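# Park the bike in the floor rack, kickstand up

## Task

Put the bicycle into the floor rack so that one of its wheels sits in the slot with the tyre pressed up to the slot's closed end, and the kickstand is fully raised. When finished the bike must be motionless and touch nothing except the rack (no wall, furniture or loose item). The rack is loose on the floor, not anchored. The robot must not topple or finish leaning, or the task fails.

## Robot and tools

ROBOT. TidyBot++: a mobile base (0.54 m long, 0.50 m wide, 0.38 m tall) on four driven casters, carrying a single seven-joint arm with a two-finger gripper. Since there is only one arm, every arm argument refers to it. The shoulder is 0.12 m ahead of the base centre and 0.68 m above the floor; upper arm 0.42 m, forearm 0.31 m, hand 0.31 m from wrist to the hand point. The arm begins folded with the hand aimed down, poking up to 0.08 m beyond the base front. Cameras: base_camera is fixed at the base front, tilted down (644x364 image); wrist_camera rides on the hand and looks along it (644x476, fisheye).

FRAMES. Base frame: origin on the floor below the base centre, x ahead, y to the left, z up, in metres. Odometry frame: where the base frame was at scene start. base_odometry gives x, y and heading (rad, left positive, -3.142 to 3.142) computed only from wheel rotation, so slipping shows up as travel and drift builds over many moves. base_tilt is in degrees; forward and right leans are positive.

move. One action per call, built from these keys:
- base: an object with any of translate_m (forward positive), strafe_m (left positive), each -2 to 2 m, and rotate_rad (counter-clockwise seen from above positive), -6.3 to 6.3 rad. These are relative offsets measured from the base's pose when the command begins, not destinations.
- joints: an object of absolute targets keyed joint_1_rad to joint_7_rad (radians) and gripper_pos (0 fully open to 1 fully closed). joint_2_rad is limited to ±2.249, joint_4_rad to ±2.579, joint_6_rad to ±2.099; joints 1, 3, 5, 7 turn without limit by the shorter way, so rotate far in steps below half a turn. Signs: joint_1_rad positive swings the arm clockwise from above (the reverse of base heading); joint_2_rad 0 holds the upper arm vertical and positive tilts it forward; with joint_3_rad at 3.14, negative joint_4_rad bends the forearm forward; with joint_3_rad 3.14 and joint_5_rad 0, negative joint_6_rad bends the hand forward; joint_7_rad positive spins a downward hand counter-clockwise from above, and at 1.57 the fingers open toward left and right. Done-tolerances are roughly 0.04 to 0.11 rad, 0.03 for the gripper.
- target: one flat list of seven numbers [x, y, z, qw, qx, qy, qz], an absolute hand pose in the base frame (metres, then a unit quaternion), the same convention as the hand_pose result line. The hand's z axis runs out along the fingers and the fingers close along its y axis. Alongside target, joints may contain only gripper_pos.
- speeds: per-action caps, translate_m and strafe_m 0.05 to 0.5 m/s, rotate_rad 0.1 to 1.57 rad/s. When translate and strafe are combined, give the cap under just one of them.
- min_time_s: 0.1 to 8 s, the shortest duration for the arm motions.
- cameras: a list drawn from "base_camera", "wrist_camera", "all"; [] gives none; omitted means all only for an action-free call.
- blocking: true or omitted returns after everything is at rest; false returns in about half a second while motion continues.
An unknown key makes the call invalid; a value outside its range gets it refused. A refusal, or an uncommanded stop, cancels the remaining move, wait and finished_scene calls in that reply.

OTHER TOOLS. wait(seconds 0 to 10, cameras) lets time run without new commands. stop(cameras) brakes all your motions. zoom_image(camera, region [x0, y0, x1, y1] in pixels from the top-left, at most 504 wide and high) enlarges part of the latest image. read_manual(section "licences") only returns legal texts. finished_scene(scene: the current scene number) ends the scene for good; the bike must stay parked without help.

RESULTS. Lines include base_odometry, base_tilt, joint_positions, hand_pose, hand_target (where the hand would be with all joints on target), gripper_pos, motor_effort (percent of max, peak in brackets), Motor temperatures, and "pictures" naming image order. base_status, joint_status and hand_status use: done, moving, off_target (rested away from target, may still push), stopped, contact_stop, time_out, not_followed, torque_fault, limit_stop_at_motor_heat. "joint command not followed" or "pose unreachable" with a "cause:" means a self-collision or reach check held the arm back. on_its_own lists things the robot did unprompted. ARM HIT flags a hard knock against the base or arm. MOTOR HOT appears at 60 °C; at 75 °C an over-temperature fault makes the arm sag for a while.

ARM TIPS. Target moves land within about 3 cm; to refine, add (wanted minus measured hand_pose) to the last target. To keep the hand still afterwards, resend hand_target, not hand_pose. A held load makes the arm sag; correct in the same way. The gripper gap is about 85 x (1 - gripper_pos) mm; closing to 1 squeezes with 100 to 150 N, and off_target there means something is in the fingers. Low, forward, close-in poses often miss or drive the arm into the base, which nothing prevents.

AVOID. Driving or turning while the arm is snagged above about 0.6 m, sideways swings with the arm stretched out, or reaching far over nearby objects can tip the robot; backing off rights a slight lean. Torque sensors fault at 104.5 N m (joints 1 to 4) or 51.3 N m (joints 5 to 7), freezing the arm for 10 s. A blocked base keeps shoving. Do not drop or fling the bike, let it fall, slam things, squeeze a part still resting on something, or jerk hard on the gripper. The rack is loose, so heavy pushing can slide it. Holding loads with the arm extended heats the motors.

Each tool is called after "Call:" by a JSON object that holds its "method" and its "body", one argument or row to a line.

## Session

Call:
{"method": "move", "body": {
  "cameras": ["all"]
}}

Scene clock: 0.00 s.
Motor temperatures (°C): [38 35 34 39 38 51 44]
base_odometry: x=+0.000 y=+0.000 heading=+0.000
base_tilt: forward=+0.0 right=+0.6
base_status: not commanded
joint_positions: joint_1_rad=+0.018 joint_2_rad=-0.322 joint_3_rad=+3.139 joint_4_rad=-2.542 joint_5_rad=+0.018 joint_6_rad=-0.861 joint_7_rad=+1.593 gripper_pos=+0.000
joint_status: not commanded
motor_effort: joint_1_rad=+0 joint_2_rad=+0 joint_3_rad=+0 joint_4_rad=+12 joint_5_rad=-1 joint_6_rad=+1 joint_7_rad=+1
hand_pose: x=+0.2552 y=-0.0051 z=+0.5803 quat_wxyz=(+0.008, +0.999, +0.009, +0.030) (m; base frame)
hand_target: x=+0.2548 y=-0.0050 z=+0.5801 quat_wxyz=(+0.008, +0.999, +0.009, +0.030) (m; base frame)
hand_status: not commanded
pictures: base_camera, wrist_camera

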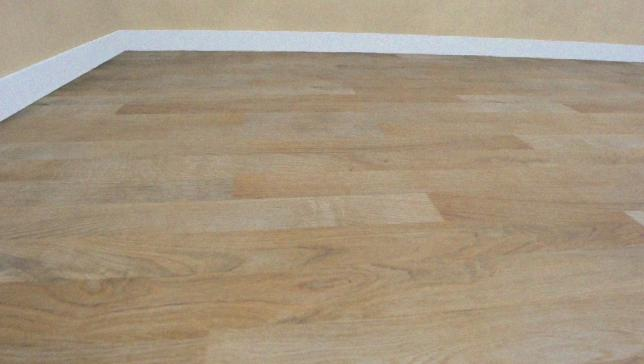

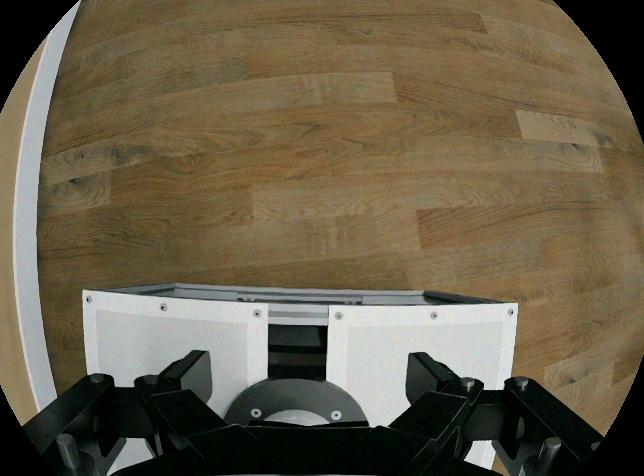

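Call:
{"method": "move", "body": {
  "base": {"rotate_rad": -1.1},
  "cameras": ["base_camera"]
}}

Call:
{"method": "move", "body": {
  "base": {"rotate_rad": -1.1},
  "cameras": ["base_camera"]
}}

Call:
{"method": "move", "body": {
  "base": {"rotate_rad": -1.1},
  "cameras": ["base_camera"]
}}

Call:
{"method": "move", "body": {
  "base": {"rotate_rad": -1.1},
  "cameras": ["base_camera"]
}}

Scene clock: 2.17 s.
move: done
base_odometry: x=+0.000 y=+0.000 heading=-1.100
base_tilt: forward=+0.0 right=+0.6
base_status: done
joint_positions: joint_1_rad=+0.018 joint_2_rad=-0.322 joint_3_rad=+3.139 joint_4_rad=-2.542 joint_5_rad=+0.018 joint_6_rad=-0.861 joint_7_rad=+1.593 gripper_pos=+0.000
joint_status: not commanded
motor_effort: joint_1_rad=+0(1) joint_2_rad=-1(1) joint_3_rad=+0(1) joint_4_rad=+12(12) joint_5_rad=-1(2) joint_6_rad=+1(1) joint_7_rad=+1(1)
hand_pose: x=+0.2552 y=-0.0051 z=+0.5803 quat_wxyz=(+0.008, +0.999, +0.009, +0.030) (m; base frame)
hand_target: x=+0.2548 y=-0.0050 z=+0.5801 quat_wxyz=(+0.008, +0.999, +0.009, +0.030) (m; base frame)
hand_status: not commanded
pictures: base_camera

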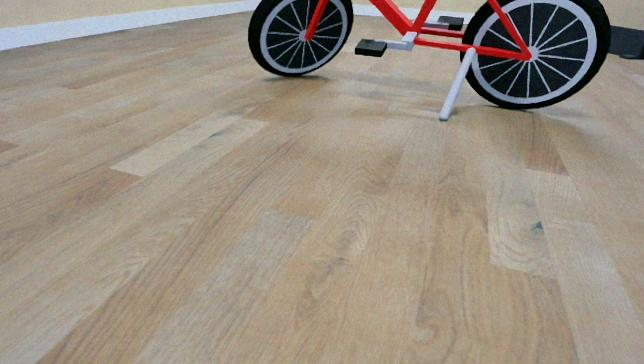

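Scene clock: 4.13 s.
move: done
base_odometry: x=+0.000 y=+0.000 heading=-2.199
base_tilt: forward=+0.0 right=+0.6
base_status: done
joint_positions: joint_1_rad=+0.018 joint_2_rad=-0.322 joint_3_rad=+3.139 joint_4_rad=-2.542 joint_5_rad=+0.018 joint_6_rad=-0.861 joint_7_rad=+1.593 gripper_pos=+0.000
joint_status: not commanded
motor_effort: joint_1_rad=+0(1) joint_2_rad=+0(1) joint_3_rad=+1(1) joint_4_rad=+12(12) joint_5_rad=-2(2) joint_6_rad=+1(1) joint_7_rad=+1(1)
hand_pose: x=+0.2552 y=-0.0051 z=+0.5803 quat_wxyz=(+0.008, +0.999, +0.009, +0.030) (m; base frame)
hand_target: x=+0.2548 y=-0.0050 z=+0.5801 quat_wxyz=(+0.008, +0.999, +0.009, +0.030) (m; base frame)
hand_status: not commanded
pictures: base_camera

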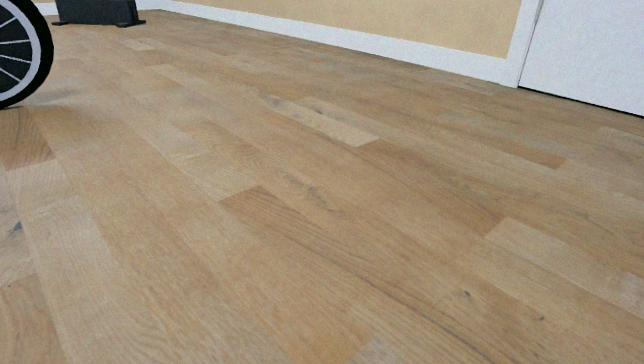

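Scene clock: 6.10 s.
move: done
base_odometry: x=+0.000 y=+0.000 heading=+2.985
base_tilt: forward=+0.0 right=+0.6
base_status: done
joint_positions: joint_1_rad=+0.018 joint_2_rad=-0.322 joint_3_rad=+3.139 joint_4_rad=-2.542 joint_5_rad=+0.018 joint_6_rad=-0.861 joint_7_rad=+1.593 gripper_pos=+0.000
joint_status: not commanded
motor_effort: joint_1_rad=+0(1) joint_2_rad=+0(1) joint_3_rad=+0(1) joint_4_rad=+12(12) joint_5_rad=-1(2) joint_6_rad=+1(1) joint_7_rad=+1(1)
hand_pose: x=+0.2552 y=-0.0051 z=+0.5803 quat_wxyz=(+0.008, +0.999, +0.009, +0.030) (m; base frame)
hand_target: x=+0.2548 y=-0.0050 z=+0.5801 quat_wxyz=(+0.008, +0.999, +0.009, +0.030) (m; base frame)
hand_status: not commanded
pictures: base_camera

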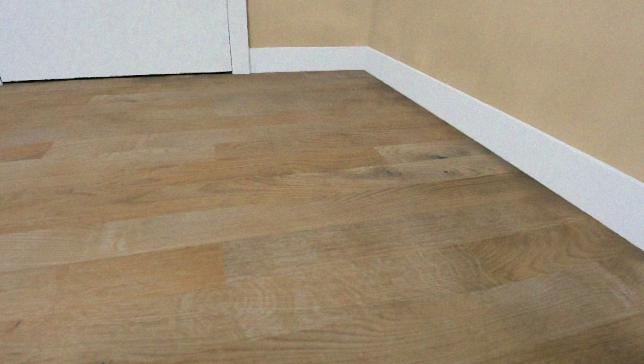

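Scene clock: 8.07 s.
move: done
base_odometry: x=+0.000 y=+0.000 heading=+1.885
base_tilt: forward=+0.0 right=+0.6
base_status: done
joint_positions: joint_1_rad=+0.018 joint_2_rad=-0.322 joint_3_rad=+3.139 joint_4_rad=-2.542 joint_5_rad=+0.018 joint_6_rad=-0.861 joint_7_rad=+1.593 gripper_pos=+0.000
joint_status: not commanded
motor_effort: joint_1_rad=+0(1) joint_2_rad=+0(1) joint_3_rad=+0(1) joint_4_rad=+12(12) joint_5_rad=-1(2) joint_6_rad=+1(1) joint_7_rad=+1(1)
hand_pose: x=+0.2552 y=-0.0051 z=+0.5803 quat_wxyz=(+0.008, +0.999, +0.009, +0.030) (m; base frame)
hand_target: x=+0.2548 y=-0.0050 z=+0.5801 quat_wxyz=(+0.008, +0.999, +0.009, +0.030) (m; base frame)
hand_status: not commanded
pictures: base_camera

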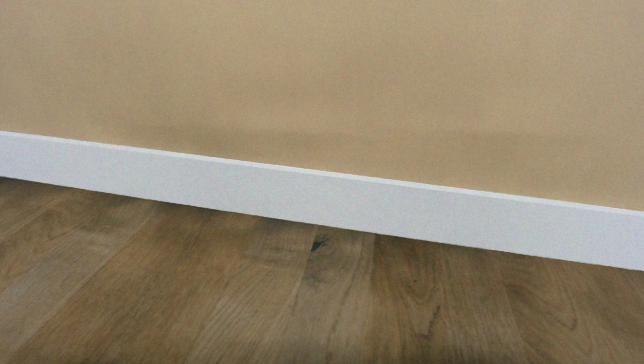

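Call:
{"method": "move", "body": {
  "base": {"rotate_rad": -3.385},
  "joints": {"joint_6_rad": 0.3},
  "cameras": ["all"]
}}

Scene clock: 11.73 s.
move: done
base_odometry: x=+0.000 y=+0.000 heading=-1.500
base_tilt: forward=+0.0 right=+0.6
base_status: done
joint_positions: joint_1_rad=+0.018 joint_2_rad=-0.322 joint_3_rad=+3.139 joint_4_rad=-2.538 joint_5_rad=+0.018 joint_6_rad=+0.259 joint_7_rad=+1.593 gripper_pos=+0.000
joint_status: all done
motor_effort: joint_1_rad=+0(1) joint_2_rad=-5(6) joint_3_rad=+0(2) joint_4_rad=+16(16) joint_5_rad=-2(3) joint_6_rad=+8(9) joint_7_rad=+0(1)
hand_pose: x=+0.5252 y=-0.0032 z=+0.7742 quat_wxyz=(+0.014, +0.830, +0.012, +0.558) (m; base frame)
hand_target: x=+0.5287 y=-0.0031 z=+0.7841 quat_wxyz=(+0.014, +0.819, +0.012, +0.573) (m; base frame)
hand_status: not commanded
pictures: base_camera, wrist_camera
camera_calibration:
wrist_camera: T_world_to_cam=[[0.00619741, -0.999117, 0.0415599, -0.0420507], [-0.400942, -0.0405565, -0.915205, 0.976562], [0.916083, -0.0109912, -0.400839, -0.0300435], [0, 0, 0, 1]] pos_world=[0.419327, -0.0027379, 0.88346]

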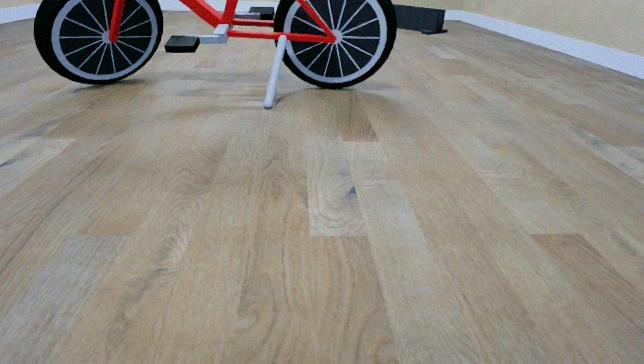

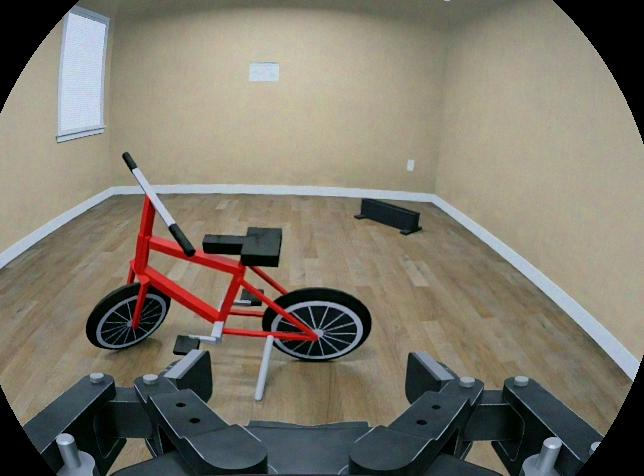

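Call:
{"method": "zoom_image", "body": {
  "camera": "wrist_camera",
  "region": [60, 130, 400, 420]
}}

Call:
{"method": "zoom_image", "body": {
  "camera": "wrist_camera",
  "region": [330, 170, 450, 260]
}}

Call:
{"method": "zoom_image", "body": {
  "camera": "base_camera",
  "region": [10, 0, 470, 130]
}}

Scaled by 1.482.

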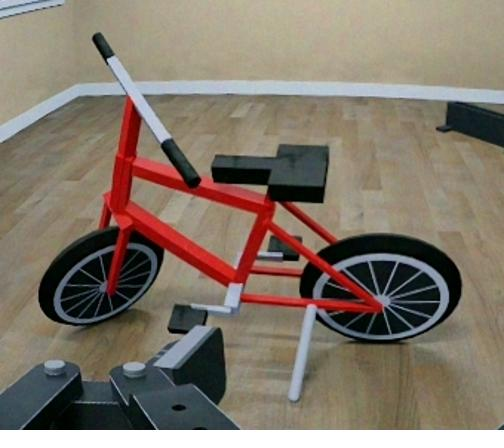

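Scaled by 4.200.

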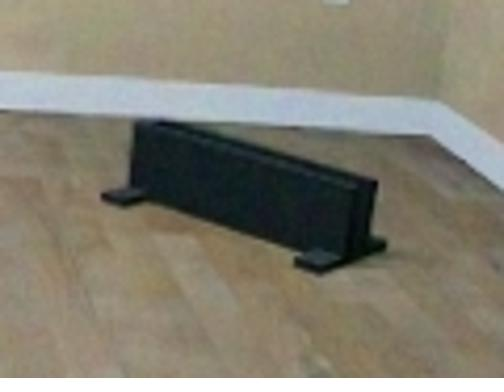

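Scaled by 1.096.

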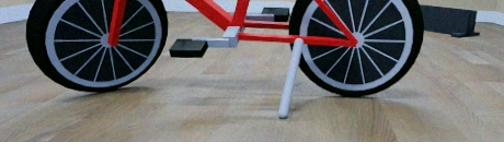

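Call:
{"method": "move", "body": {
  "base": {"translate_m": 1.1, "strafe_m": -0.78},
  "cameras": ["all"]
}}

Call:
{"method": "zoom_image", "body": {
  "camera": "wrist_camera",
  "region": [230, 170, 430, 320]
}}

Scene clock: 17.17 s.
move: done
base_odometry: x=-0.700 y=-1.153 heading=-1.500
base_tilt: forward=+0.0 right=+0.6
base_status: done
joint_positions: joint_1_rad=+0.018 joint_2_rad=-0.322 joint_3_rad=+3.139 joint_4_rad=-2.538 joint_5_rad=+0.018 joint_6_rad=+0.260 joint_7_rad=+1.593 gripper_pos=+0.000
joint_status: not commanded
motor_effort: joint_1_rad=+0(1) joint_2_rad=-5(7) joint_3_rad=+0(1) joint_4_rad=+16(17) joint_5_rad=-1(3) joint_6_rad=+8(9) joint_7_rad=+1(1)
hand_pose: x=+0.5253 y=-0.0032 z=+0.7745 quat_wxyz=(+0.014, +0.830, +0.012, +0.558) (m; base frame)
hand_target: x=+0.5287 y=-0.0031 z=+0.7841 quat_wxyz=(+0.014, +0.819, +0.012, +0.573) (m; base frame)
hand_status: not commanded
pictures: base_camera, wrist_camera
camera_calibration:
wrist_camera: T_world_to_cam=[[0.00616195, -0.999117, 0.0415678, -0.0420469], [-0.40016, -0.0405589, -0.915547, 0.976624], [0.916425, -0.0109922, -0.400057, -0.0308336], [0, 0, 0, 1]] pos_world=[0.419322, -0.00273789, 0.883558]

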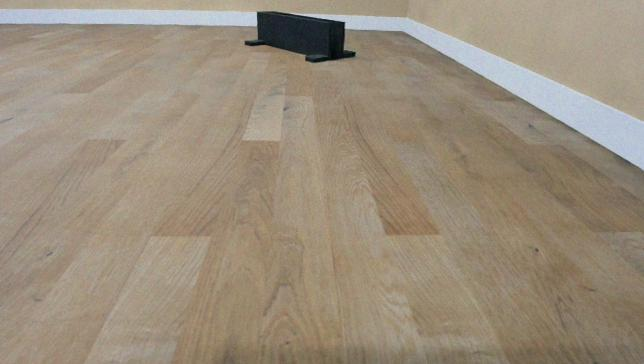

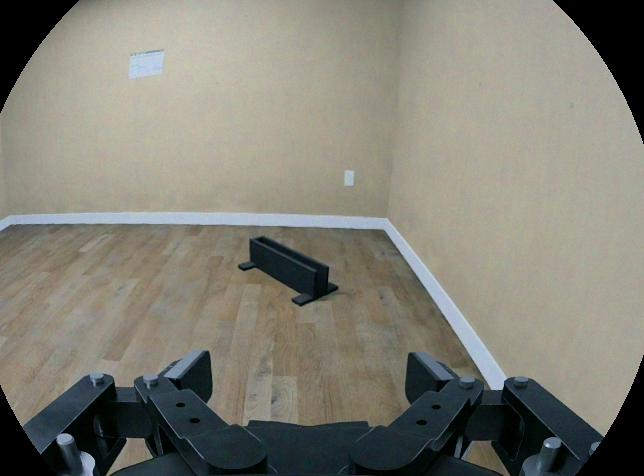

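Scaled by 2.520.

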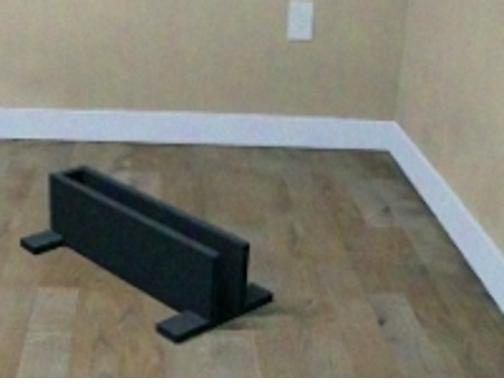

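Call:
{"method": "move", "body": {
  "base": {"rotate_rad": 1.1},
  "cameras": ["all"]
}}

Call:
{"method": "zoom_image", "body": {
  "camera": "wrist_camera",
  "region": [150, 100, 500, 400]
}}

Call:
{"method": "zoom_image", "body": {
  "camera": "base_camera",
  "region": [200, 0, 560, 220]
}}

Scene clock: 20.43 s.
move: done
base_odometry: x=-0.700 y=-1.153 heading=-0.400
base_tilt: forward=-0.1 right=+0.6
base_status: done
joint_positions: joint_1_rad=+0.018 joint_2_rad=-0.322 joint_3_rad=+3.139 joint_4_rad=-2.538 joint_5_rad=+0.018 joint_6_rad=+0.260 joint_7_rad=+1.593 gripper_pos=+0.000
joint_status: not commanded
motor_effort: joint_1_rad=+0(1) joint_2_rad=-5(5) joint_3_rad=+0(1) joint_4_rad=+17(17) joint_5_rad=-2(2) joint_6_rad=+8(9) joint_7_rad=+1(1)
hand_pose: x=+0.5253 y=-0.0031 z=+0.7745 quat_wxyz=(+0.014, +0.830, +0.012, +0.558) (m; base frame)
hand_target: x=+0.5287 y=-0.0031 z=+0.7841 quat_wxyz=(+0.014, +0.819, +0.012, +0.573) (m; base frame)
hand_status: not commanded
pictures: base_camera, wrist_camera
camera_calibration:
wrist_camera: T_world_to_cam=[[0.00629297, -0.999114, 0.0416206, -0.0420485], [-0.400157, -0.0406597, -0.915544, 0.976624], [0.916425, -0.0108933, -0.400059, -0.030831], [0, 0, 0, 1]] pos_world=[0.419322, -0.0026378, 0.883558]

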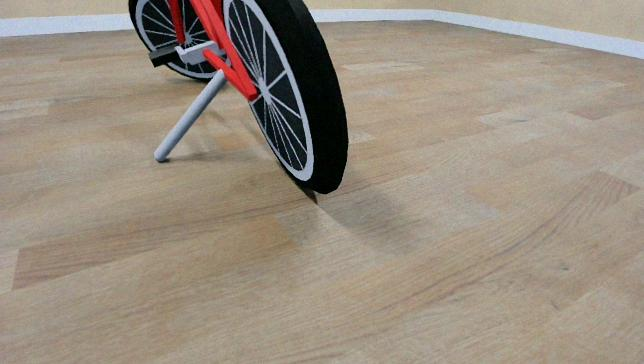

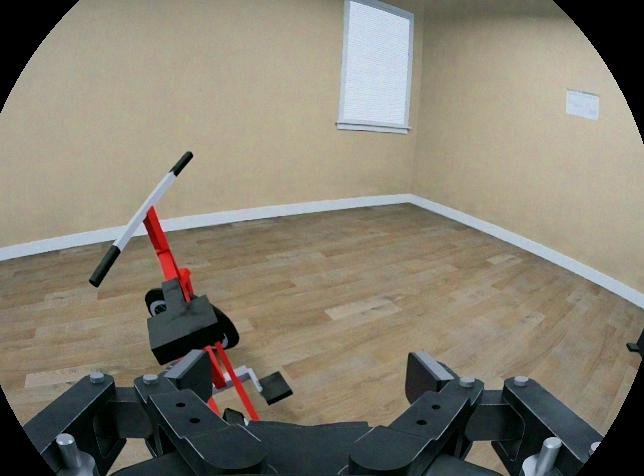

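Scaled by 1.440.

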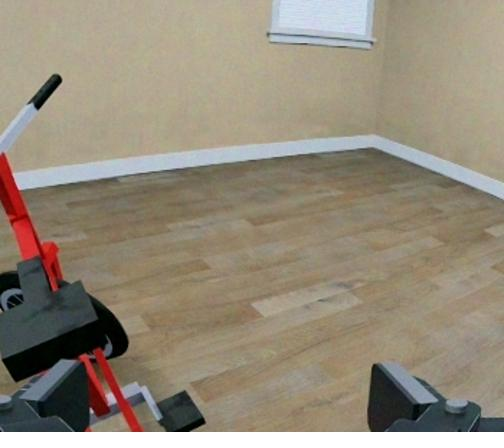

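Scaled by 1.400.

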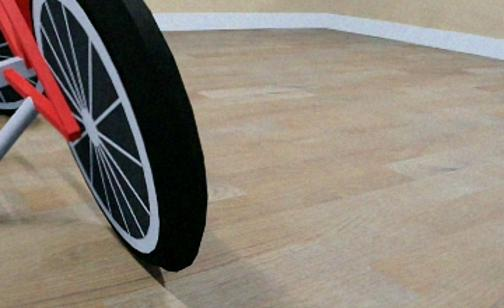

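Call:
{"method": "move", "body": {
  "base": {"translate_m": 0.324, "strafe_m": -0.894, "rotate_rad": -1.87},
  "joints": {"joint_6_rad": -0.4, "joint_7_rad": 0.0}
}}

Call:
{"method": "move", "body": {
  "base": {"translate_m": -0.139, "strafe_m": 0.863},
  "cameras": ["all"]
}}

Scene clock: 25.60 s.
move: done
base_odometry: x=-0.750 y=-2.103 heading=-2.270
base_tilt: forward=+0.0 right=+0.6
base_status: done
joint_positions: joint_1_rad=+0.018 joint_2_rad=-0.322 joint_3_rad=+3.137 joint_4_rad=-2.538 joint_5_rad=+0.018 joint_6_rad=-0.352 joint_7_rad=+0.044 gripper_pos=+0.000
joint_status: all done
motor_effort: joint_1_rad=+0(1) joint_2_rad=-3(6) joint_3_rad=+0(3) joint_4_rad=+14(17) joint_5_rad=-1(2) joint_6_rad=+5(9) joint_7_rad=+0(2)
hand_pose: x=+0.4057 y=-0.0046 z=+0.6301 quat_wxyz=(-0.190, +0.694, -0.663, +0.210) (m; base frame)
hand_target: x=+0.3911 y=-0.0050 z=+0.6208 quat_wxyz=(-0.176, +0.683, -0.683, +0.188) (m; base frame)
hand_status: not commanded
pictures: none

Scene clock: 28.50 s.
move: done
base_odometry: x=+0.000 y=-2.552 heading=-2.271
base_tilt: forward=+0.0 right=+0.6
base_status: done
joint_positions: joint_1_rad=+0.018 joint_2_rad=-0.322 joint_3_rad=+3.137 joint_4_rad=-2.538 joint_5_rad=+0.018 joint_6_rad=-0.352 joint_7_rad=+0.044 gripper_pos=+0.000
joint_status: not commanded
motor_effort: joint_1_rad=+0(1) joint_2_rad=-3(3) joint_3_rad=+0(1) joint_4_rad=+14(15) joint_5_rad=-1(2) joint_6_rad=+5(5) joint_7_rad=+1(1)
hand_pose: x=+0.4056 y=-0.0046 z=+0.6301 quat_wxyz=(-0.190, +0.694, -0.663, +0.210) (m; base frame)
hand_target: x=+0.3911 y=-0.0050 z=+0.6208 quat_wxyz=(-0.176, +0.683, -0.683, +0.188) (m; base frame)
hand_status: not commanded
pictures: base_camera, wrist_camera
camera_calibration:
wrist_camera: T_world_to_cam=[[-0.83975, -0.0560517, -0.540073, 0.677311], [-0.0528965, 0.998371, -0.0213687, 0.0969355], [0.540391, 0.0106236, -0.841347, 0.451783], [0, 0, 0, 1]] pos_world=[0.32976, -0.0636127, 0.747975]

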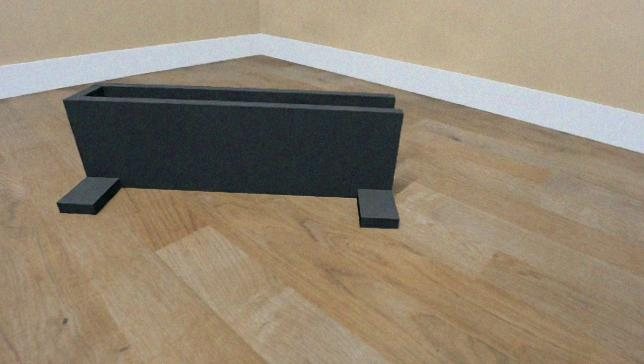

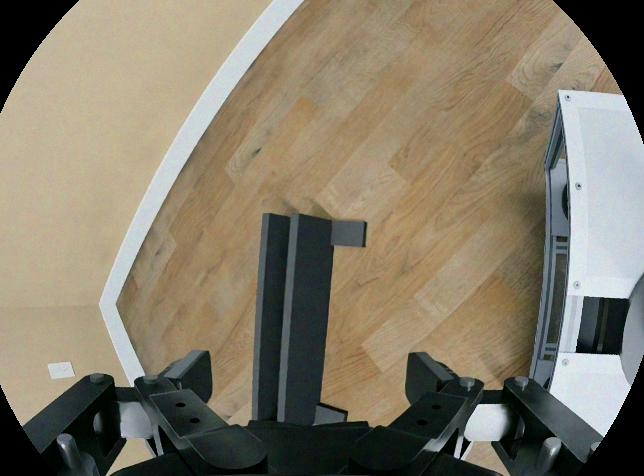

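Call:
{"method": "zoom_image", "body": {
  "camera": "wrist_camera",
  "region": [220, 190, 400, 430]
}}

Call:
{"method": "zoom_image", "body": {
  "camera": "base_camera",
  "region": [40, 60, 440, 250]
}}

Scaled by 2.100.

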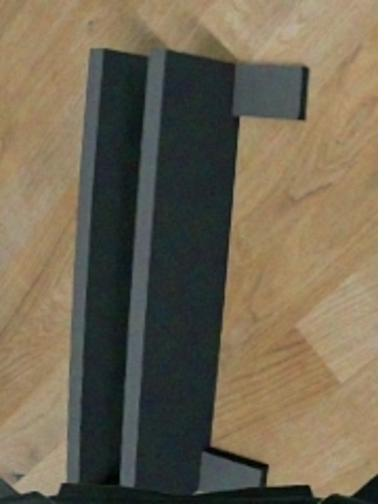

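Scaled by 1.260.

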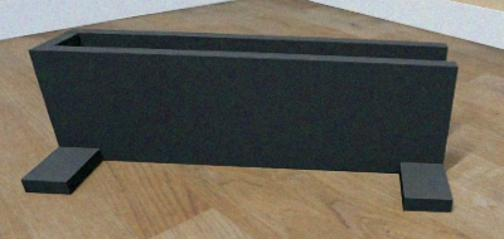

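Call:
{"method": "move", "body": {
  "base": {"translate_m": 0.12, "strafe_m": 0.15},
  "target": [0.648, 0.0, 0.32, 0, 0.698, -0.716, 0],
  "joints": {"gripper_pos": 0.38},
  "min_time_s": 2.5,
  "cameras": ["all"]
}}

Scene clock: 32.33 s.
move: done
base_odometry: x=+0.038 y=-2.741 heading=-2.270
base_tilt: forward=+0.0 right=+0.6
base_status: done
joint_positions: joint_1_rad=-0.177 joint_2_rad=+1.006 joint_3_rad=+3.460 joint_4_rad=-1.572 joint_5_rad=-0.444 joint_6_rad=-0.578 joint_7_rad=+0.335 gripper_pos=+0.380
joint_status: all done
motor_effort: joint_1_rad=+0(1) joint_2_rad=-35(37) joint_3_rad=+3(4) joint_4_rad=+8(16) joint_5_rad=-2(2) joint_6_rad=+0(6) joint_7_rad=+1(1)
hand_pose: x=+0.6619 y=-0.0146 z=+0.3407 quat_wxyz=(-0.009, +0.697, -0.717, +0.030) (m; base frame)
hand_target: x=+0.6480 y=+0.0000 z=+0.3200 quat_wxyz=(+0.000, +0.698, -0.716, +0.000) (m; base frame)
hand_status: done (0.029 m and 3.5 deg from the pose sent, 0.394 m and 33.1 deg at the start)
pictures: base_camera, wrist_camera
camera_calibration:
wrist_camera: T_world_to_cam=[[-0.998331, 0.0209785, -0.0537972, 0.676078], [0.0212256, 0.999767, -0.00402628, 0.0594652], [0.0537002, -0.00516144, -0.998544, 0.44537], [0, 0, 0, 1]] pos_world=[0.649772, -0.0713357, 0.481332]

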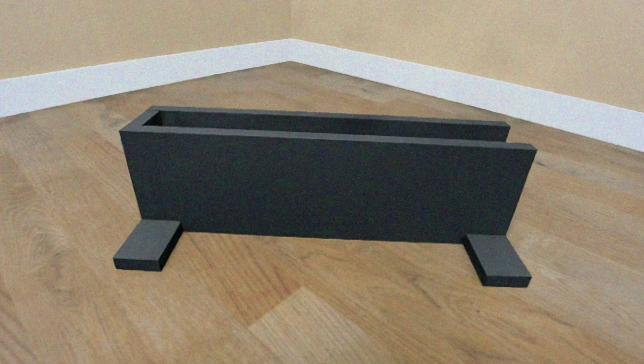

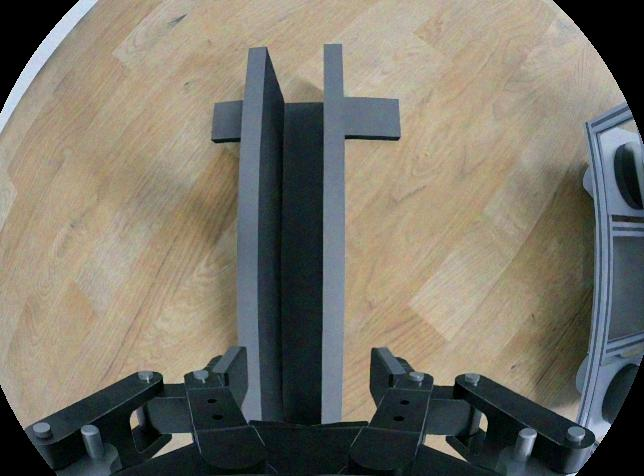

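Call:
{"method": "move", "body": {
  "target": [0.638, 0.012, 0.2, -0.01, 0.698, -0.716, -0.02],
  "min_time_s": 1.5,
  "cameras": ["wrist_camera"]
}}

Scene clock: 34.63 s.
move: done
base_odometry: x=+0.038 y=-2.741 heading=-2.270
base_tilt: forward=+0.0 right=+0.6
base_status: not commanded
joint_positions: joint_1_rad=-0.160 joint_2_rad=+1.245 joint_3_rad=+3.403 joint_4_rad=-1.489 joint_5_rad=-0.568 joint_6_rad=-0.519 joint_7_rad=+0.443 gripper_pos=+0.380
joint_status: not commanded
motor_effort: joint_1_rad=+0(1) joint_2_rad=-37(39) joint_3_rad=+3(4) joint_4_rad=+5(8) joint_5_rad=-2(3) joint_6_rad=-1(1) joint_7_rad=+1(1)
hand_pose: x=+0.6365 y=+0.0105 z=+0.2237 quat_wxyz=(+0.003, +0.708, -0.706, -0.019) (m; base frame)
hand_target: x=+0.6380 y=+0.0120 z=+0.2000 quat_wxyz=(-0.010, +0.698, -0.716, -0.020) (m; base frame)
hand_status: done (0.024 m and 2.3 deg from the pose sent, 0.145 m and 5.7 deg at the start)
pictures: wrist_camera
camera_calibration:
wrist_camera: T_world_to_cam=[[-0.99946, -0.00983967, 0.0313562, 0.62588], [-0.00835773, 0.998858, 0.0470469, 0.041803], [-0.0317833, 0.0467594, -0.9984, 0.383819], [0, 0, 0, 1]] pos_world=[0.63809, -0.053544, 0.361613]

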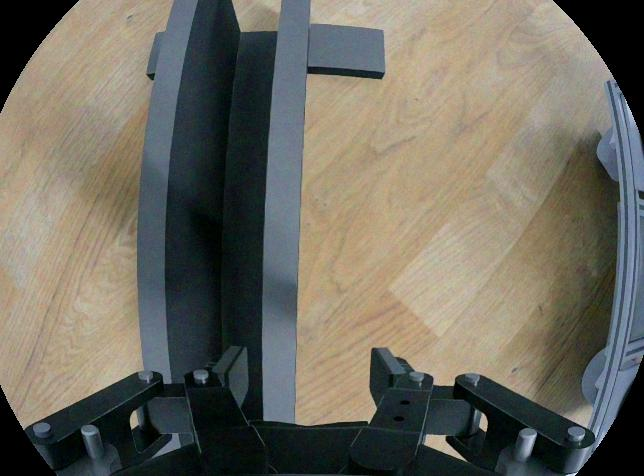

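Call:
{"method": "move", "body": {
  "target": [0.652, 0.005, 0.175, -0.01, 0.698, -0.716, -0.008],
  "min_time_s": 1.2,
  "cameras": ["wrist_camera"]
}}

Scene clock: 36.33 s.
move: done
base_odometry: x=+0.038 y=-2.741 heading=-2.270
base_tilt: forward=+0.0 right=+0.6
base_status: not commanded
joint_positions: joint_1_rad=-0.158 joint_2_rad=+1.301 joint_3_rad=+3.403 joint_4_rad=-1.420 joint_5_rad=-0.569 joint_6_rad=-0.507 joint_7_rad=+0.443 gripper_pos=+0.380
joint_status: not commanded
motor_effort: joint_1_rad=+0(1) joint_2_rad=-38(38) joint_3_rad=+2(3) joint_4_rad=+6(6) joint_5_rad=-1(2) joint_6_rad=+0(1) joint_7_rad=+1(1)
hand_pose: x=+0.6543 y=+0.0091 z=+0.2028 quat_wxyz=(-0.001, +0.714, -0.701, -0.008) (m; base frame)
hand_target: x=+0.6520 y=+0.0050 z=+0.1750 quat_wxyz=(-0.010, +0.698, -0.716, -0.008) (m; base frame)
hand_status: done (0.028 m and 2.7 deg from the pose sent, 0.051 m and 2.6 deg at the start)
pictures: wrist_camera
camera_calibration:
wrist_camera: T_world_to_cam=[[-0.99966, -0.0245237, 0.00889867, 0.649096], [-0.0241676, 0.99898, 0.0381314, 0.0564756], [-0.00982473, 0.0379034, -0.999233, 0.349496], [0, 0, 0, 1]] pos_world=[0.653673, -0.0537469, 0.341299]

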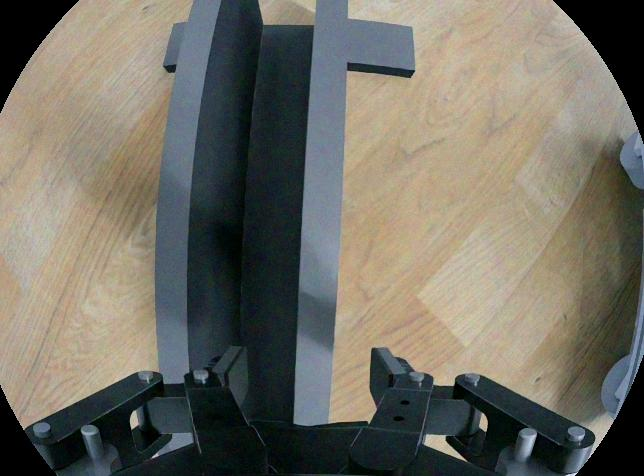

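Call:
{"method": "move", "body": {
  "target": [0.652, 0.001, 0.118, -0.012, 0.694, -0.72, -0.005],
  "min_time_s": 1.5,
  "cameras": ["wrist_camera"]
}}

Scene clock: 38.30 s.
move: done
base_odometry: x=+0.038 y=-2.741 heading=-2.270
base_tilt: forward=+0.0 right=+0.6
base_status: not commanded
joint_positions: joint_1_rad=-0.136 joint_2_rad=+1.427 joint_3_rad=+3.387 joint_4_rad=-1.329 joint_5_rad=-0.587 joint_6_rad=-0.459 joint_7_rad=+0.443 gripper_pos=+0.380
joint_status: not commanded
motor_effort: joint_1_rad=+0(0) joint_2_rad=-38(39) joint_3_rad=+3(4) joint_4_rad=+5(6) joint_5_rad=-1(2) joint_6_rad=+0(0) joint_7_rad=+1(1)
hand_pose: x=+0.6578 y=+0.0010 z=+0.1455 quat_wxyz=(-0.001, +0.709, -0.705, -0.002) (m; base frame)
hand_target: x=+0.6520 y=+0.0010 z=+0.1180 quat_wxyz=(-0.012, +0.694, -0.720, -0.005) (m; base frame)
hand_status: done (0.028 m and 2.7 deg from the pose sent, 0.085 m and 3.4 deg at the start)
pictures: wrist_camera
camera_calibration:
wrist_camera: T_world_to_cam=[[-0.999935, -0.0113822, 0.00105379, 0.654237], [-0.0113452, 0.999479, 0.0302014, 0.0595887], [-0.001397, 0.0301874, -0.999543, 0.287138], [0, 0, 0, 1]] pos_world=[0.655271, -0.060779, 0.284518]

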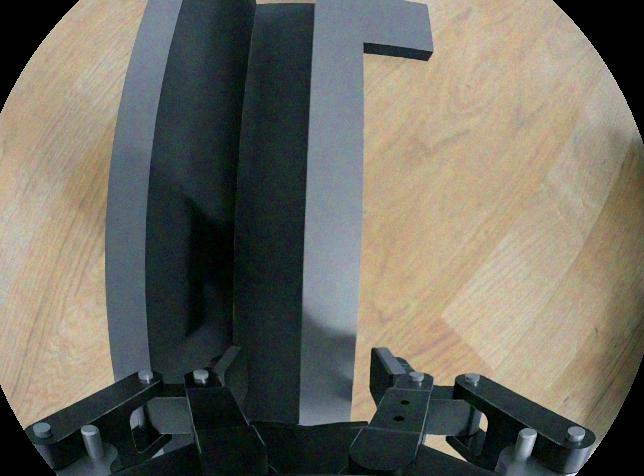

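Call:
{"method": "move", "body": {
  "target": [0.643, 0.001, 0.116, -0.012, 0.694, -0.72, -0.005],
  "min_time_s": 0.6
}}

Call:
{"method": "move", "body": {
  "joints": {"gripper_pos": 1.0},
  "cameras": ["wrist_camera"]
}}

Scene clock: 39.30 s.
move: done
base_odometry: x=+0.038 y=-2.741 heading=-2.270
base_tilt: forward=+0.0 right=+0.6
base_status: not commanded
joint_positions: joint_1_rad=-0.132 joint_2_rad=+1.427 joint_3_rad=+3.375 joint_4_rad=-1.336 joint_5_rad=-0.605 joint_6_rad=-0.430 joint_7_rad=+0.463 gripper_pos=+0.380
joint_status: not commanded
motor_effort: joint_1_rad=+0(1) joint_2_rad=-38(38) joint_3_rad=+2(3) joint_4_rad=+5(6) joint_5_rad=-2(2) joint_6_rad=+0(0) joint_7_rad=+0(1)
hand_pose: x=+0.6619 y=+0.0040 z=+0.1441 quat_wxyz=(-0.011, +0.709, -0.705, +0.004) (m; base frame)
hand_target: x=+0.6430 y=+0.0010 z=+0.1160 quat_wxyz=(-0.012, +0.694, -0.720, -0.005) (m; base frame)
hand_status: done (0.034 m and 2.6 deg from the pose sent, 0.033 m and 2.7 deg at the start)
pictures: none

Scene clock: 40.20 s.
move: off_target
base_odometry: x=+0.038 y=-2.741 heading=-2.270
base_tilt: forward=+0.0 right=+0.6
base_status: not commanded
joint_positions: joint_1_rad=-0.131 joint_2_rad=+1.427 joint_3_rad=+3.373 joint_4_rad=-1.355 joint_5_rad=-0.609 joint_6_rad=-0.429 joint_7_rad=+0.463 gripper_pos=+0.806
joint_status: gripper_pos off_target (ended at +0.806, target +1.000)
motor_effort: joint_1_rad=+0(1) joint_2_rad=-32(38) joint_3_rad=+2(3) joint_4_rad=+7(10) joint_5_rad=-2(3) joint_6_rad=+4(7) joint_7_rad=+1(2)
hand_pose: x=+0.6515 y=+0.0036 z=+0.1420 quat_wxyz=(-0.006, +0.706, -0.708, -0.003) (m; base frame)
hand_target: x=+0.6430 y=+0.0010 z=+0.1160 quat_wxyz=(-0.012, +0.694, -0.720, -0.005) (m; base frame)
hand_status: not commanded
pictures: wrist_camera
camera_calibration:
wrist_camera: T_world_to_cam=[[-0.999989, -0.0028593, -0.0036931, 0.648568], [-0.00299377, 0.999313, 0.0369337, 0.05062], [0.00358496, 0.0369443, -0.999311, 0.280237], [0, 0, 0, 1]] pos_world=[0.647707, -0.0590839, 0.28057]

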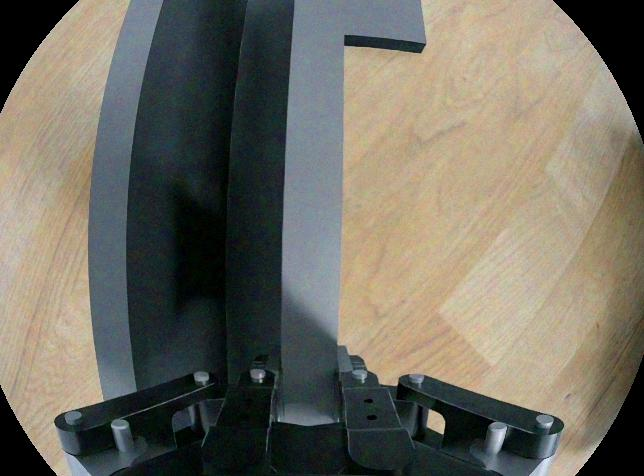

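Call:
{"method": "move", "body": {
  "target": [0.643, 0.001, 0.18, -0.012, 0.694, -0.72, -0.005],
  "joints": {"gripper_pos": 0.9},
  "min_time_s": 1.5,
  "cameras": ["all"]
}}

Scene clock: 42.97 s.
move: off_target
base_odometry: x=+0.038 y=-2.741 heading=-2.270
base_tilt: forward=+0.0 right=+0.6
base_status: not commanded
joint_positions: joint_1_rad=-0.131 joint_2_rad=+1.401 joint_3_rad=+3.373 joint_4_rad=-1.433 joint_5_rad=-0.611 joint_6_rad=-0.424 joint_7_rad=+0.465 gripper_pos=+0.806
joint_status: gripper_pos off_target (ended at +0.806, target +0.900)
motor_effort: joint_1_rad=+0(2) joint_2_rad=-38(38) joint_3_rad=+3(4) joint_4_rad=+2(6) joint_5_rad=+0(2) joint_6_rad=-4(5) joint_7_rad=+0(2)
hand_pose: x=+0.6204 y=-0.0011 z=+0.1478 quat_wxyz=(+0.012, +0.700, -0.714, -0.017) (m; base frame)
hand_target: x=+0.6430 y=+0.0010 z=+0.1800 quat_wxyz=(-0.012, +0.694, -0.720, -0.005) (m; base frame)
hand_status: done (0.039 m and 3.2 deg from the pose sent, 0.039 m and 2.1 deg at the start)
pictures: base_camera, wrist_camera
camera_calibration:
wrist_camera: T_world_to_cam=[[-0.999031, 0.0145112, 0.0415406, 0.610314], [0.0158311, 0.999374, 0.0316228, 0.0441633], [-0.0410557, 0.0322498, -0.998636, 0.313897], [0, 0, 0, 1]] pos_world=[0.621911, -0.0631152, 0.28672]

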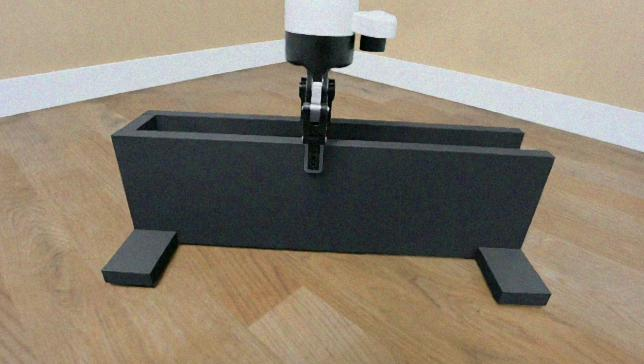

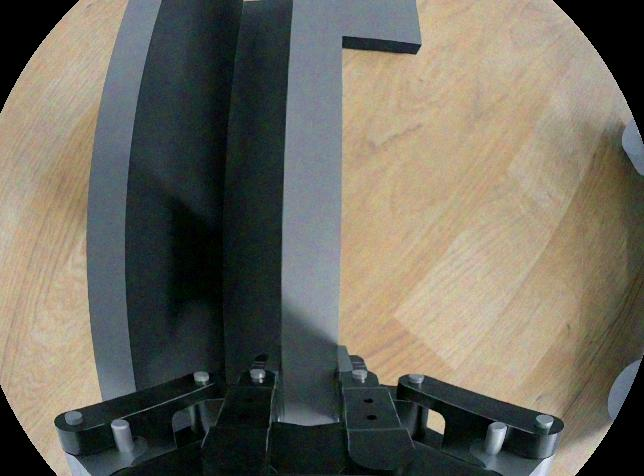

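Call:
{"method": "move", "body": {
  "target": [0.66, 0.003, 0.24, -0.012, 0.694, -0.72, -0.005],
  "min_time_s": 1.5,
  "cameras": ["base_camera"]
}}

Scene clock: 44.93 s.
move: off_target
base_odometry: x=+0.038 y=-2.741 heading=-2.270
base_tilt: forward=+0.0 right=+0.6
base_status: not commanded
joint_positions: joint_1_rad=-0.132 joint_2_rad=+1.337 joint_3_rad=+3.398 joint_4_rad=-1.464 joint_5_rad=-0.611 joint_6_rad=-0.493 joint_7_rad=+0.465 gripper_pos=+0.806
joint_status: not commanded
motor_effort: joint_1_rad=+0(1) joint_2_rad=-47(47) joint_3_rad=+3(4) joint_4_rad=+7(7) joint_5_rad=-2(2) joint_6_rad=+0(4) joint_7_rad=+0(1)
hand_pose: x=+0.6170 y=-0.0036 z=+0.1792 quat_wxyz=(+0.016, +0.695, -0.718, -0.031) (m; base frame)
hand_target: x=+0.6600 y=+0.0030 z=+0.2400 quat_wxyz=(-0.012, +0.694, -0.720, -0.005) (m; base frame)
hand_status: off_target (0.075 m and 4.4 deg from the pose sent, 0.100 m and 3.2 deg at the start)
pictures: base_camera

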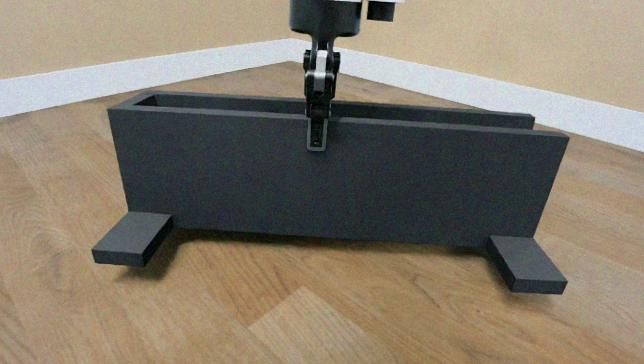

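Call:
{"method": "move", "body": {
  "base": {"rotate_rad": 0.77},
  "speeds": {"rotate_rad": 0.6},
  "target": [0.765, 0.008, 0.30, -0.026, 0.695, -0.718, 0.026],
  "min_time_s": 2,
  "cameras": ["all"]
}}

Scene clock: 48.30 s.
move: off_target
base_odometry: x=+0.038 y=-2.741 heading=-1.501
base_tilt: forward=+0.0 right=+0.6
base_status: done
joint_positions: joint_1_rad=-0.155 joint_2_rad=+1.337 joint_3_rad=+3.445 joint_4_rad=-1.157 joint_5_rad=-0.485 joint_6_rad=-0.742 joint_7_rad=+0.254 gripper_pos=+0.806
joint_status: not commanded
motor_effort: joint_1_rad=+0(7) joint_2_rad=-52(53) joint_3_rad=+3(8) joint_4_rad=+12(13) joint_5_rad=-2(3) joint_6_rad=+0(2) joint_7_rad=+1(1)
hand_pose: x=+0.7145 y=+0.0157 z=+0.2265 quat_wxyz=(+0.000, +0.693, -0.721, -0.017) (m; base frame)
hand_target: x=+0.7650 y=+0.0080 z=+0.3000 quat_wxyz=(-0.026, +0.695, -0.718, +0.026) (m; base frame)
hand_status: off_target (0.090 m and 5.8 deg from the pose sent, 0.191 m and 8.1 deg at the start)
pictures: base_camera, wrist_camera
camera_calibration:
wrist_camera: T_world_to_cam=[[-0.999107, 0.0338675, 0.0252545, 0.704145], [0.0350623, 0.998209, 0.0484736, 0.00580838], [-0.0235676, 0.0493158, -0.998505, 0.382926], [0, 0, 0, 1]] pos_world=[0.712338, -0.0485299, 0.364289]

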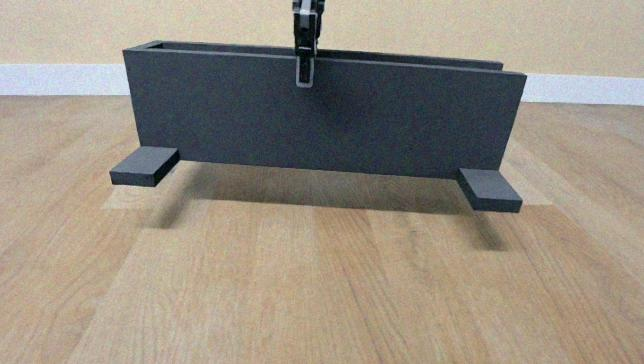

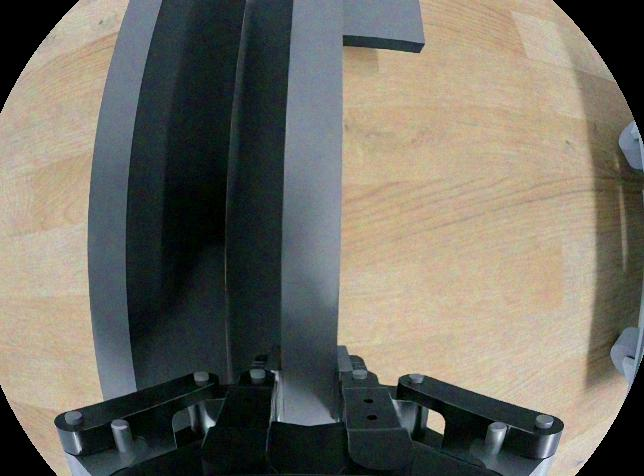

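Call:
{"method": "move", "body": {
  "base": {"translate_m": -0.595, "strafe_m": -0.748},
  "joints": {"joint_7_rad": 1.82},
  "cameras": ["base_camera"]
}}

Scene clock: 51.57 s.
move: done
base_odometry: x=-0.750 y=-2.199 heading=-1.501
base_tilt: forward=+0.0 right=+0.6
base_status: done
joint_positions: joint_1_rad=-0.151 joint_2_rad=+1.337 joint_3_rad=+3.448 joint_4_rad=-1.147 joint_5_rad=-0.470 joint_6_rad=-0.745 joint_7_rad=+1.777 gripper_pos=+0.806
joint_status: all done
motor_effort: joint_1_rad=-1(3) joint_2_rad=-52(54) joint_3_rad=+3(6) joint_4_rad=+12(14) joint_5_rad=-3(5) joint_6_rad=-1(1) joint_7_rad=+1(3)
hand_pose: x=+0.7185 y=+0.0095 z=+0.2285 quat_wxyz=(-0.006, +0.999, -0.040, -0.010) (m; base frame)
hand_target: x=+0.7650 y=+0.0080 z=+0.3000 quat_wxyz=(+0.001, +0.999, +0.004, +0.037) (m; base frame)
hand_status: not commanded
pictures: base_camera

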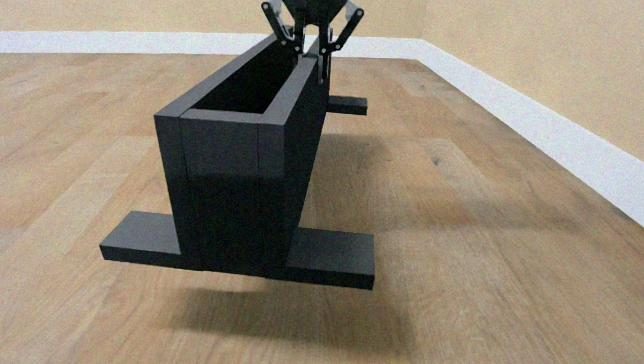

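Call:
{"method": "move", "body": {
  "base": {"translate_m": -1.262, "strafe_m": 0.16},
  "joints": {"joint_7_rad": 3.44},
  "cameras": ["all"]
}}

Scene clock: 55.70 s.
move: done
base_odometry: x=-0.679 y=-0.929 heading=-1.500
base_tilt: forward=+0.0 right=+0.6
base_status: done
joint_positions: joint_1_rad=-0.151 joint_2_rad=+1.337 joint_3_rad=+3.448 joint_4_rad=-1.142 joint_5_rad=-0.470 joint_6_rad=-0.745 joint_7_rad=+3.396 gripper_pos=+0.806
joint_status: all done
motor_effort: joint_1_rad=+0(2) joint_2_rad=-51(53) joint_3_rad=+4(5) joint_4_rad=+12(13) joint_5_rad=-1(3) joint_6_rad=-2(3) joint_7_rad=+1(2)
hand_pose: x=+0.7209 y=+0.0099 z=+0.2294 quat_wxyz=(-0.010, +0.717, +0.697, -0.001) (m; base frame)
hand_target: x=+0.7650 y=+0.0080 z=+0.3000 quat_wxyz=(+0.027, +0.686, +0.726, +0.025) (m; base frame)
hand_status: not commanded
pictures: base_camera, wrist_camera
camera_calibration:
wrist_camera: T_world_to_cam=[[0.999631, -0.0224927, -0.0152334, -0.720322], [-0.0222929, -0.999665, 0.0131602, 0.0804509], [-0.0155243, -0.0128158, -0.999797, 0.381368], [0, 0, 0, 1]] pos_world=[0.727771, 0.0691095, 0.369259]

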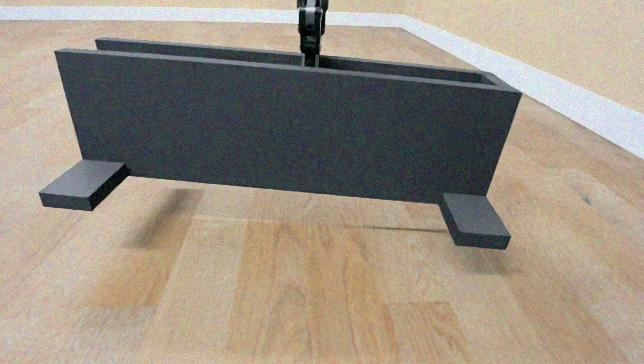

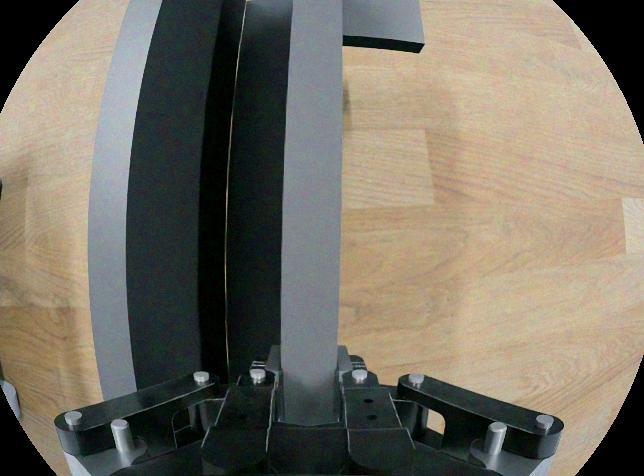

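Call:
{"method": "move", "body": {
  "base": {"translate_m": -0.082, "strafe_m": 0.043, "rotate_rad": 0.05},
  "target": [0.755, 0.008, 0.255, 0.027, 0.686, 0.726, 0.025],
  "min_time_s": 1.5,
  "cameras": ["all"]
}}

Scene clock: 58.33 s.
move: done
base_odometry: x=-0.642 y=-0.844 heading=-1.449
base_tilt: forward=+0.0 right=+0.6
base_status: done
joint_positions: joint_1_rad=+0.107 joint_2_rad=+1.337 joint_3_rad=+2.892 joint_4_rad=-1.140 joint_5_rad=+0.354 joint_6_rad=-0.723 joint_7_rad=+2.972 gripper_pos=+0.806
joint_status: not commanded
motor_effort: joint_1_rad=+0(5) joint_2_rad=-51(53) joint_3_rad=-6(6) joint_4_rad=+11(13) joint_5_rad=-1(3) joint_6_rad=-2(4) joint_7_rad=+1(1)
hand_pose: x=+0.7176 y=+0.0106 z=+0.2322 quat_wxyz=(-0.011, +0.686, +0.727, -0.002) (m; base frame)
hand_target: x=+0.7550 y=+0.0080 z=+0.2550 quat_wxyz=(+0.027, +0.686, +0.726, +0.025) (m; base frame)
hand_status: done (0.044 m and 5.4 deg from the pose sent, 0.043 m and 7.1 deg at the start)
pictures: base_camera, wrist_camera
camera_calibration:
wrist_camera: T_world_to_cam=[[0.997797, 0.0639052, -0.0177846, -0.715917], [0.0641277, -0.997867, 0.0122378, 0.0192913], [-0.0169646, -0.0133513, -0.999767, 0.385215], [0, 0, 0, 1]] pos_world=[0.719638, 0.070144, 0.372156]

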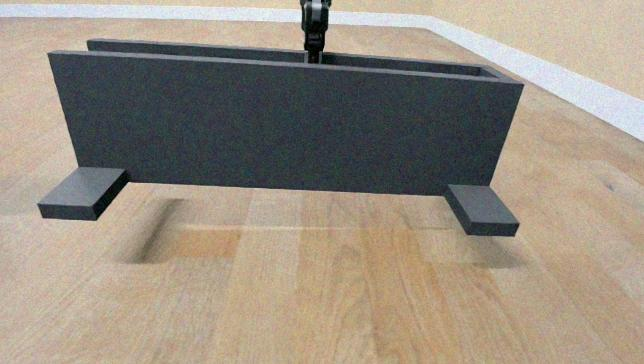

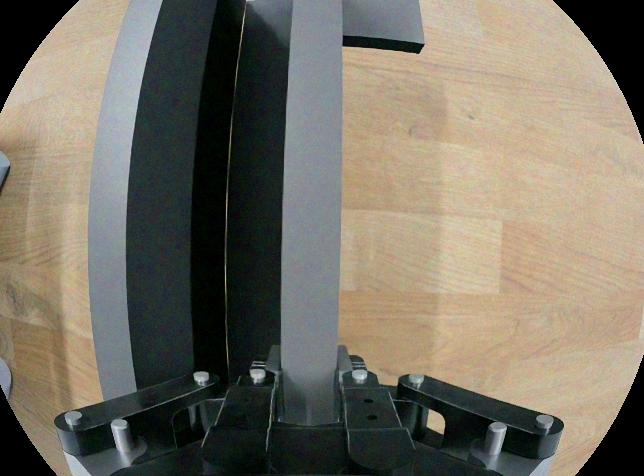

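Call:
{"method": "move", "body": {
  "target": [0.745, 0.006, 0.165, 0.027, 0.716, 0.697, 0.025],
  "min_time_s": 1.8,
  "cameras": ["all"]
}}

Scene clock: 60.60 s.
move: done
base_odometry: x=-0.642 y=-0.844 heading=-1.449
base_tilt: forward=+0.0 right=+0.6
base_status: not commanded
joint_positions: joint_1_rad=+0.107 joint_2_rad=+1.476 joint_3_rad=+2.892 joint_4_rad=-1.078 joint_5_rad=+0.376 joint_6_rad=-0.625 joint_7_rad=+2.879 gripper_pos=+0.806
joint_status: not commanded
motor_effort: joint_1_rad=+0(1) joint_2_rad=-51(52) joint_3_rad=-6(6) joint_4_rad=+10(12) joint_5_rad=-3(3) joint_6_rad=-1(2) joint_7_rad=+1(1)
hand_pose: x=+0.7158 y=+0.0155 z=+0.1605 quat_wxyz=(-0.011, +0.719, +0.694, +0.012) (m; base frame)
hand_target: x=+0.7450 y=+0.0060 z=+0.1650 quat_wxyz=(+0.027, +0.716, +0.697, +0.025) (m; base frame)
hand_status: done (0.031 m and 4.6 deg from the pose sent, 0.073 m and 7.2 deg at the start)
pictures: base_camera, wrist_camera
camera_calibration:
wrist_camera: T_world_to_cam=[[0.999563, -0.0294764, 0.00201849, -0.718801], [-0.0294626, -0.999544, -0.0065686, 0.0951849], [0.00221119, 0.00650626, -0.999976, 0.299538], [0, 0, 0, 1]] pos_world=[0.720629, 0.072005, 0.301607]

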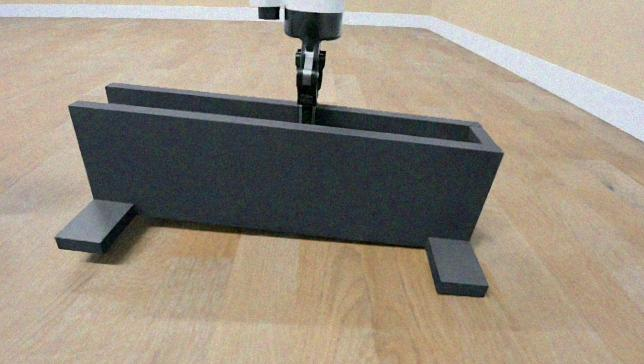

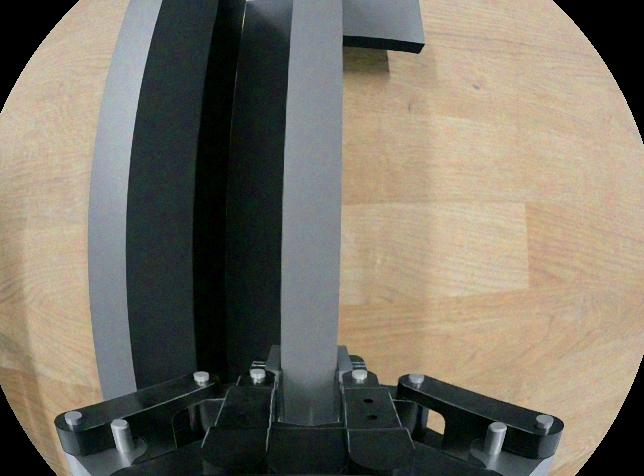

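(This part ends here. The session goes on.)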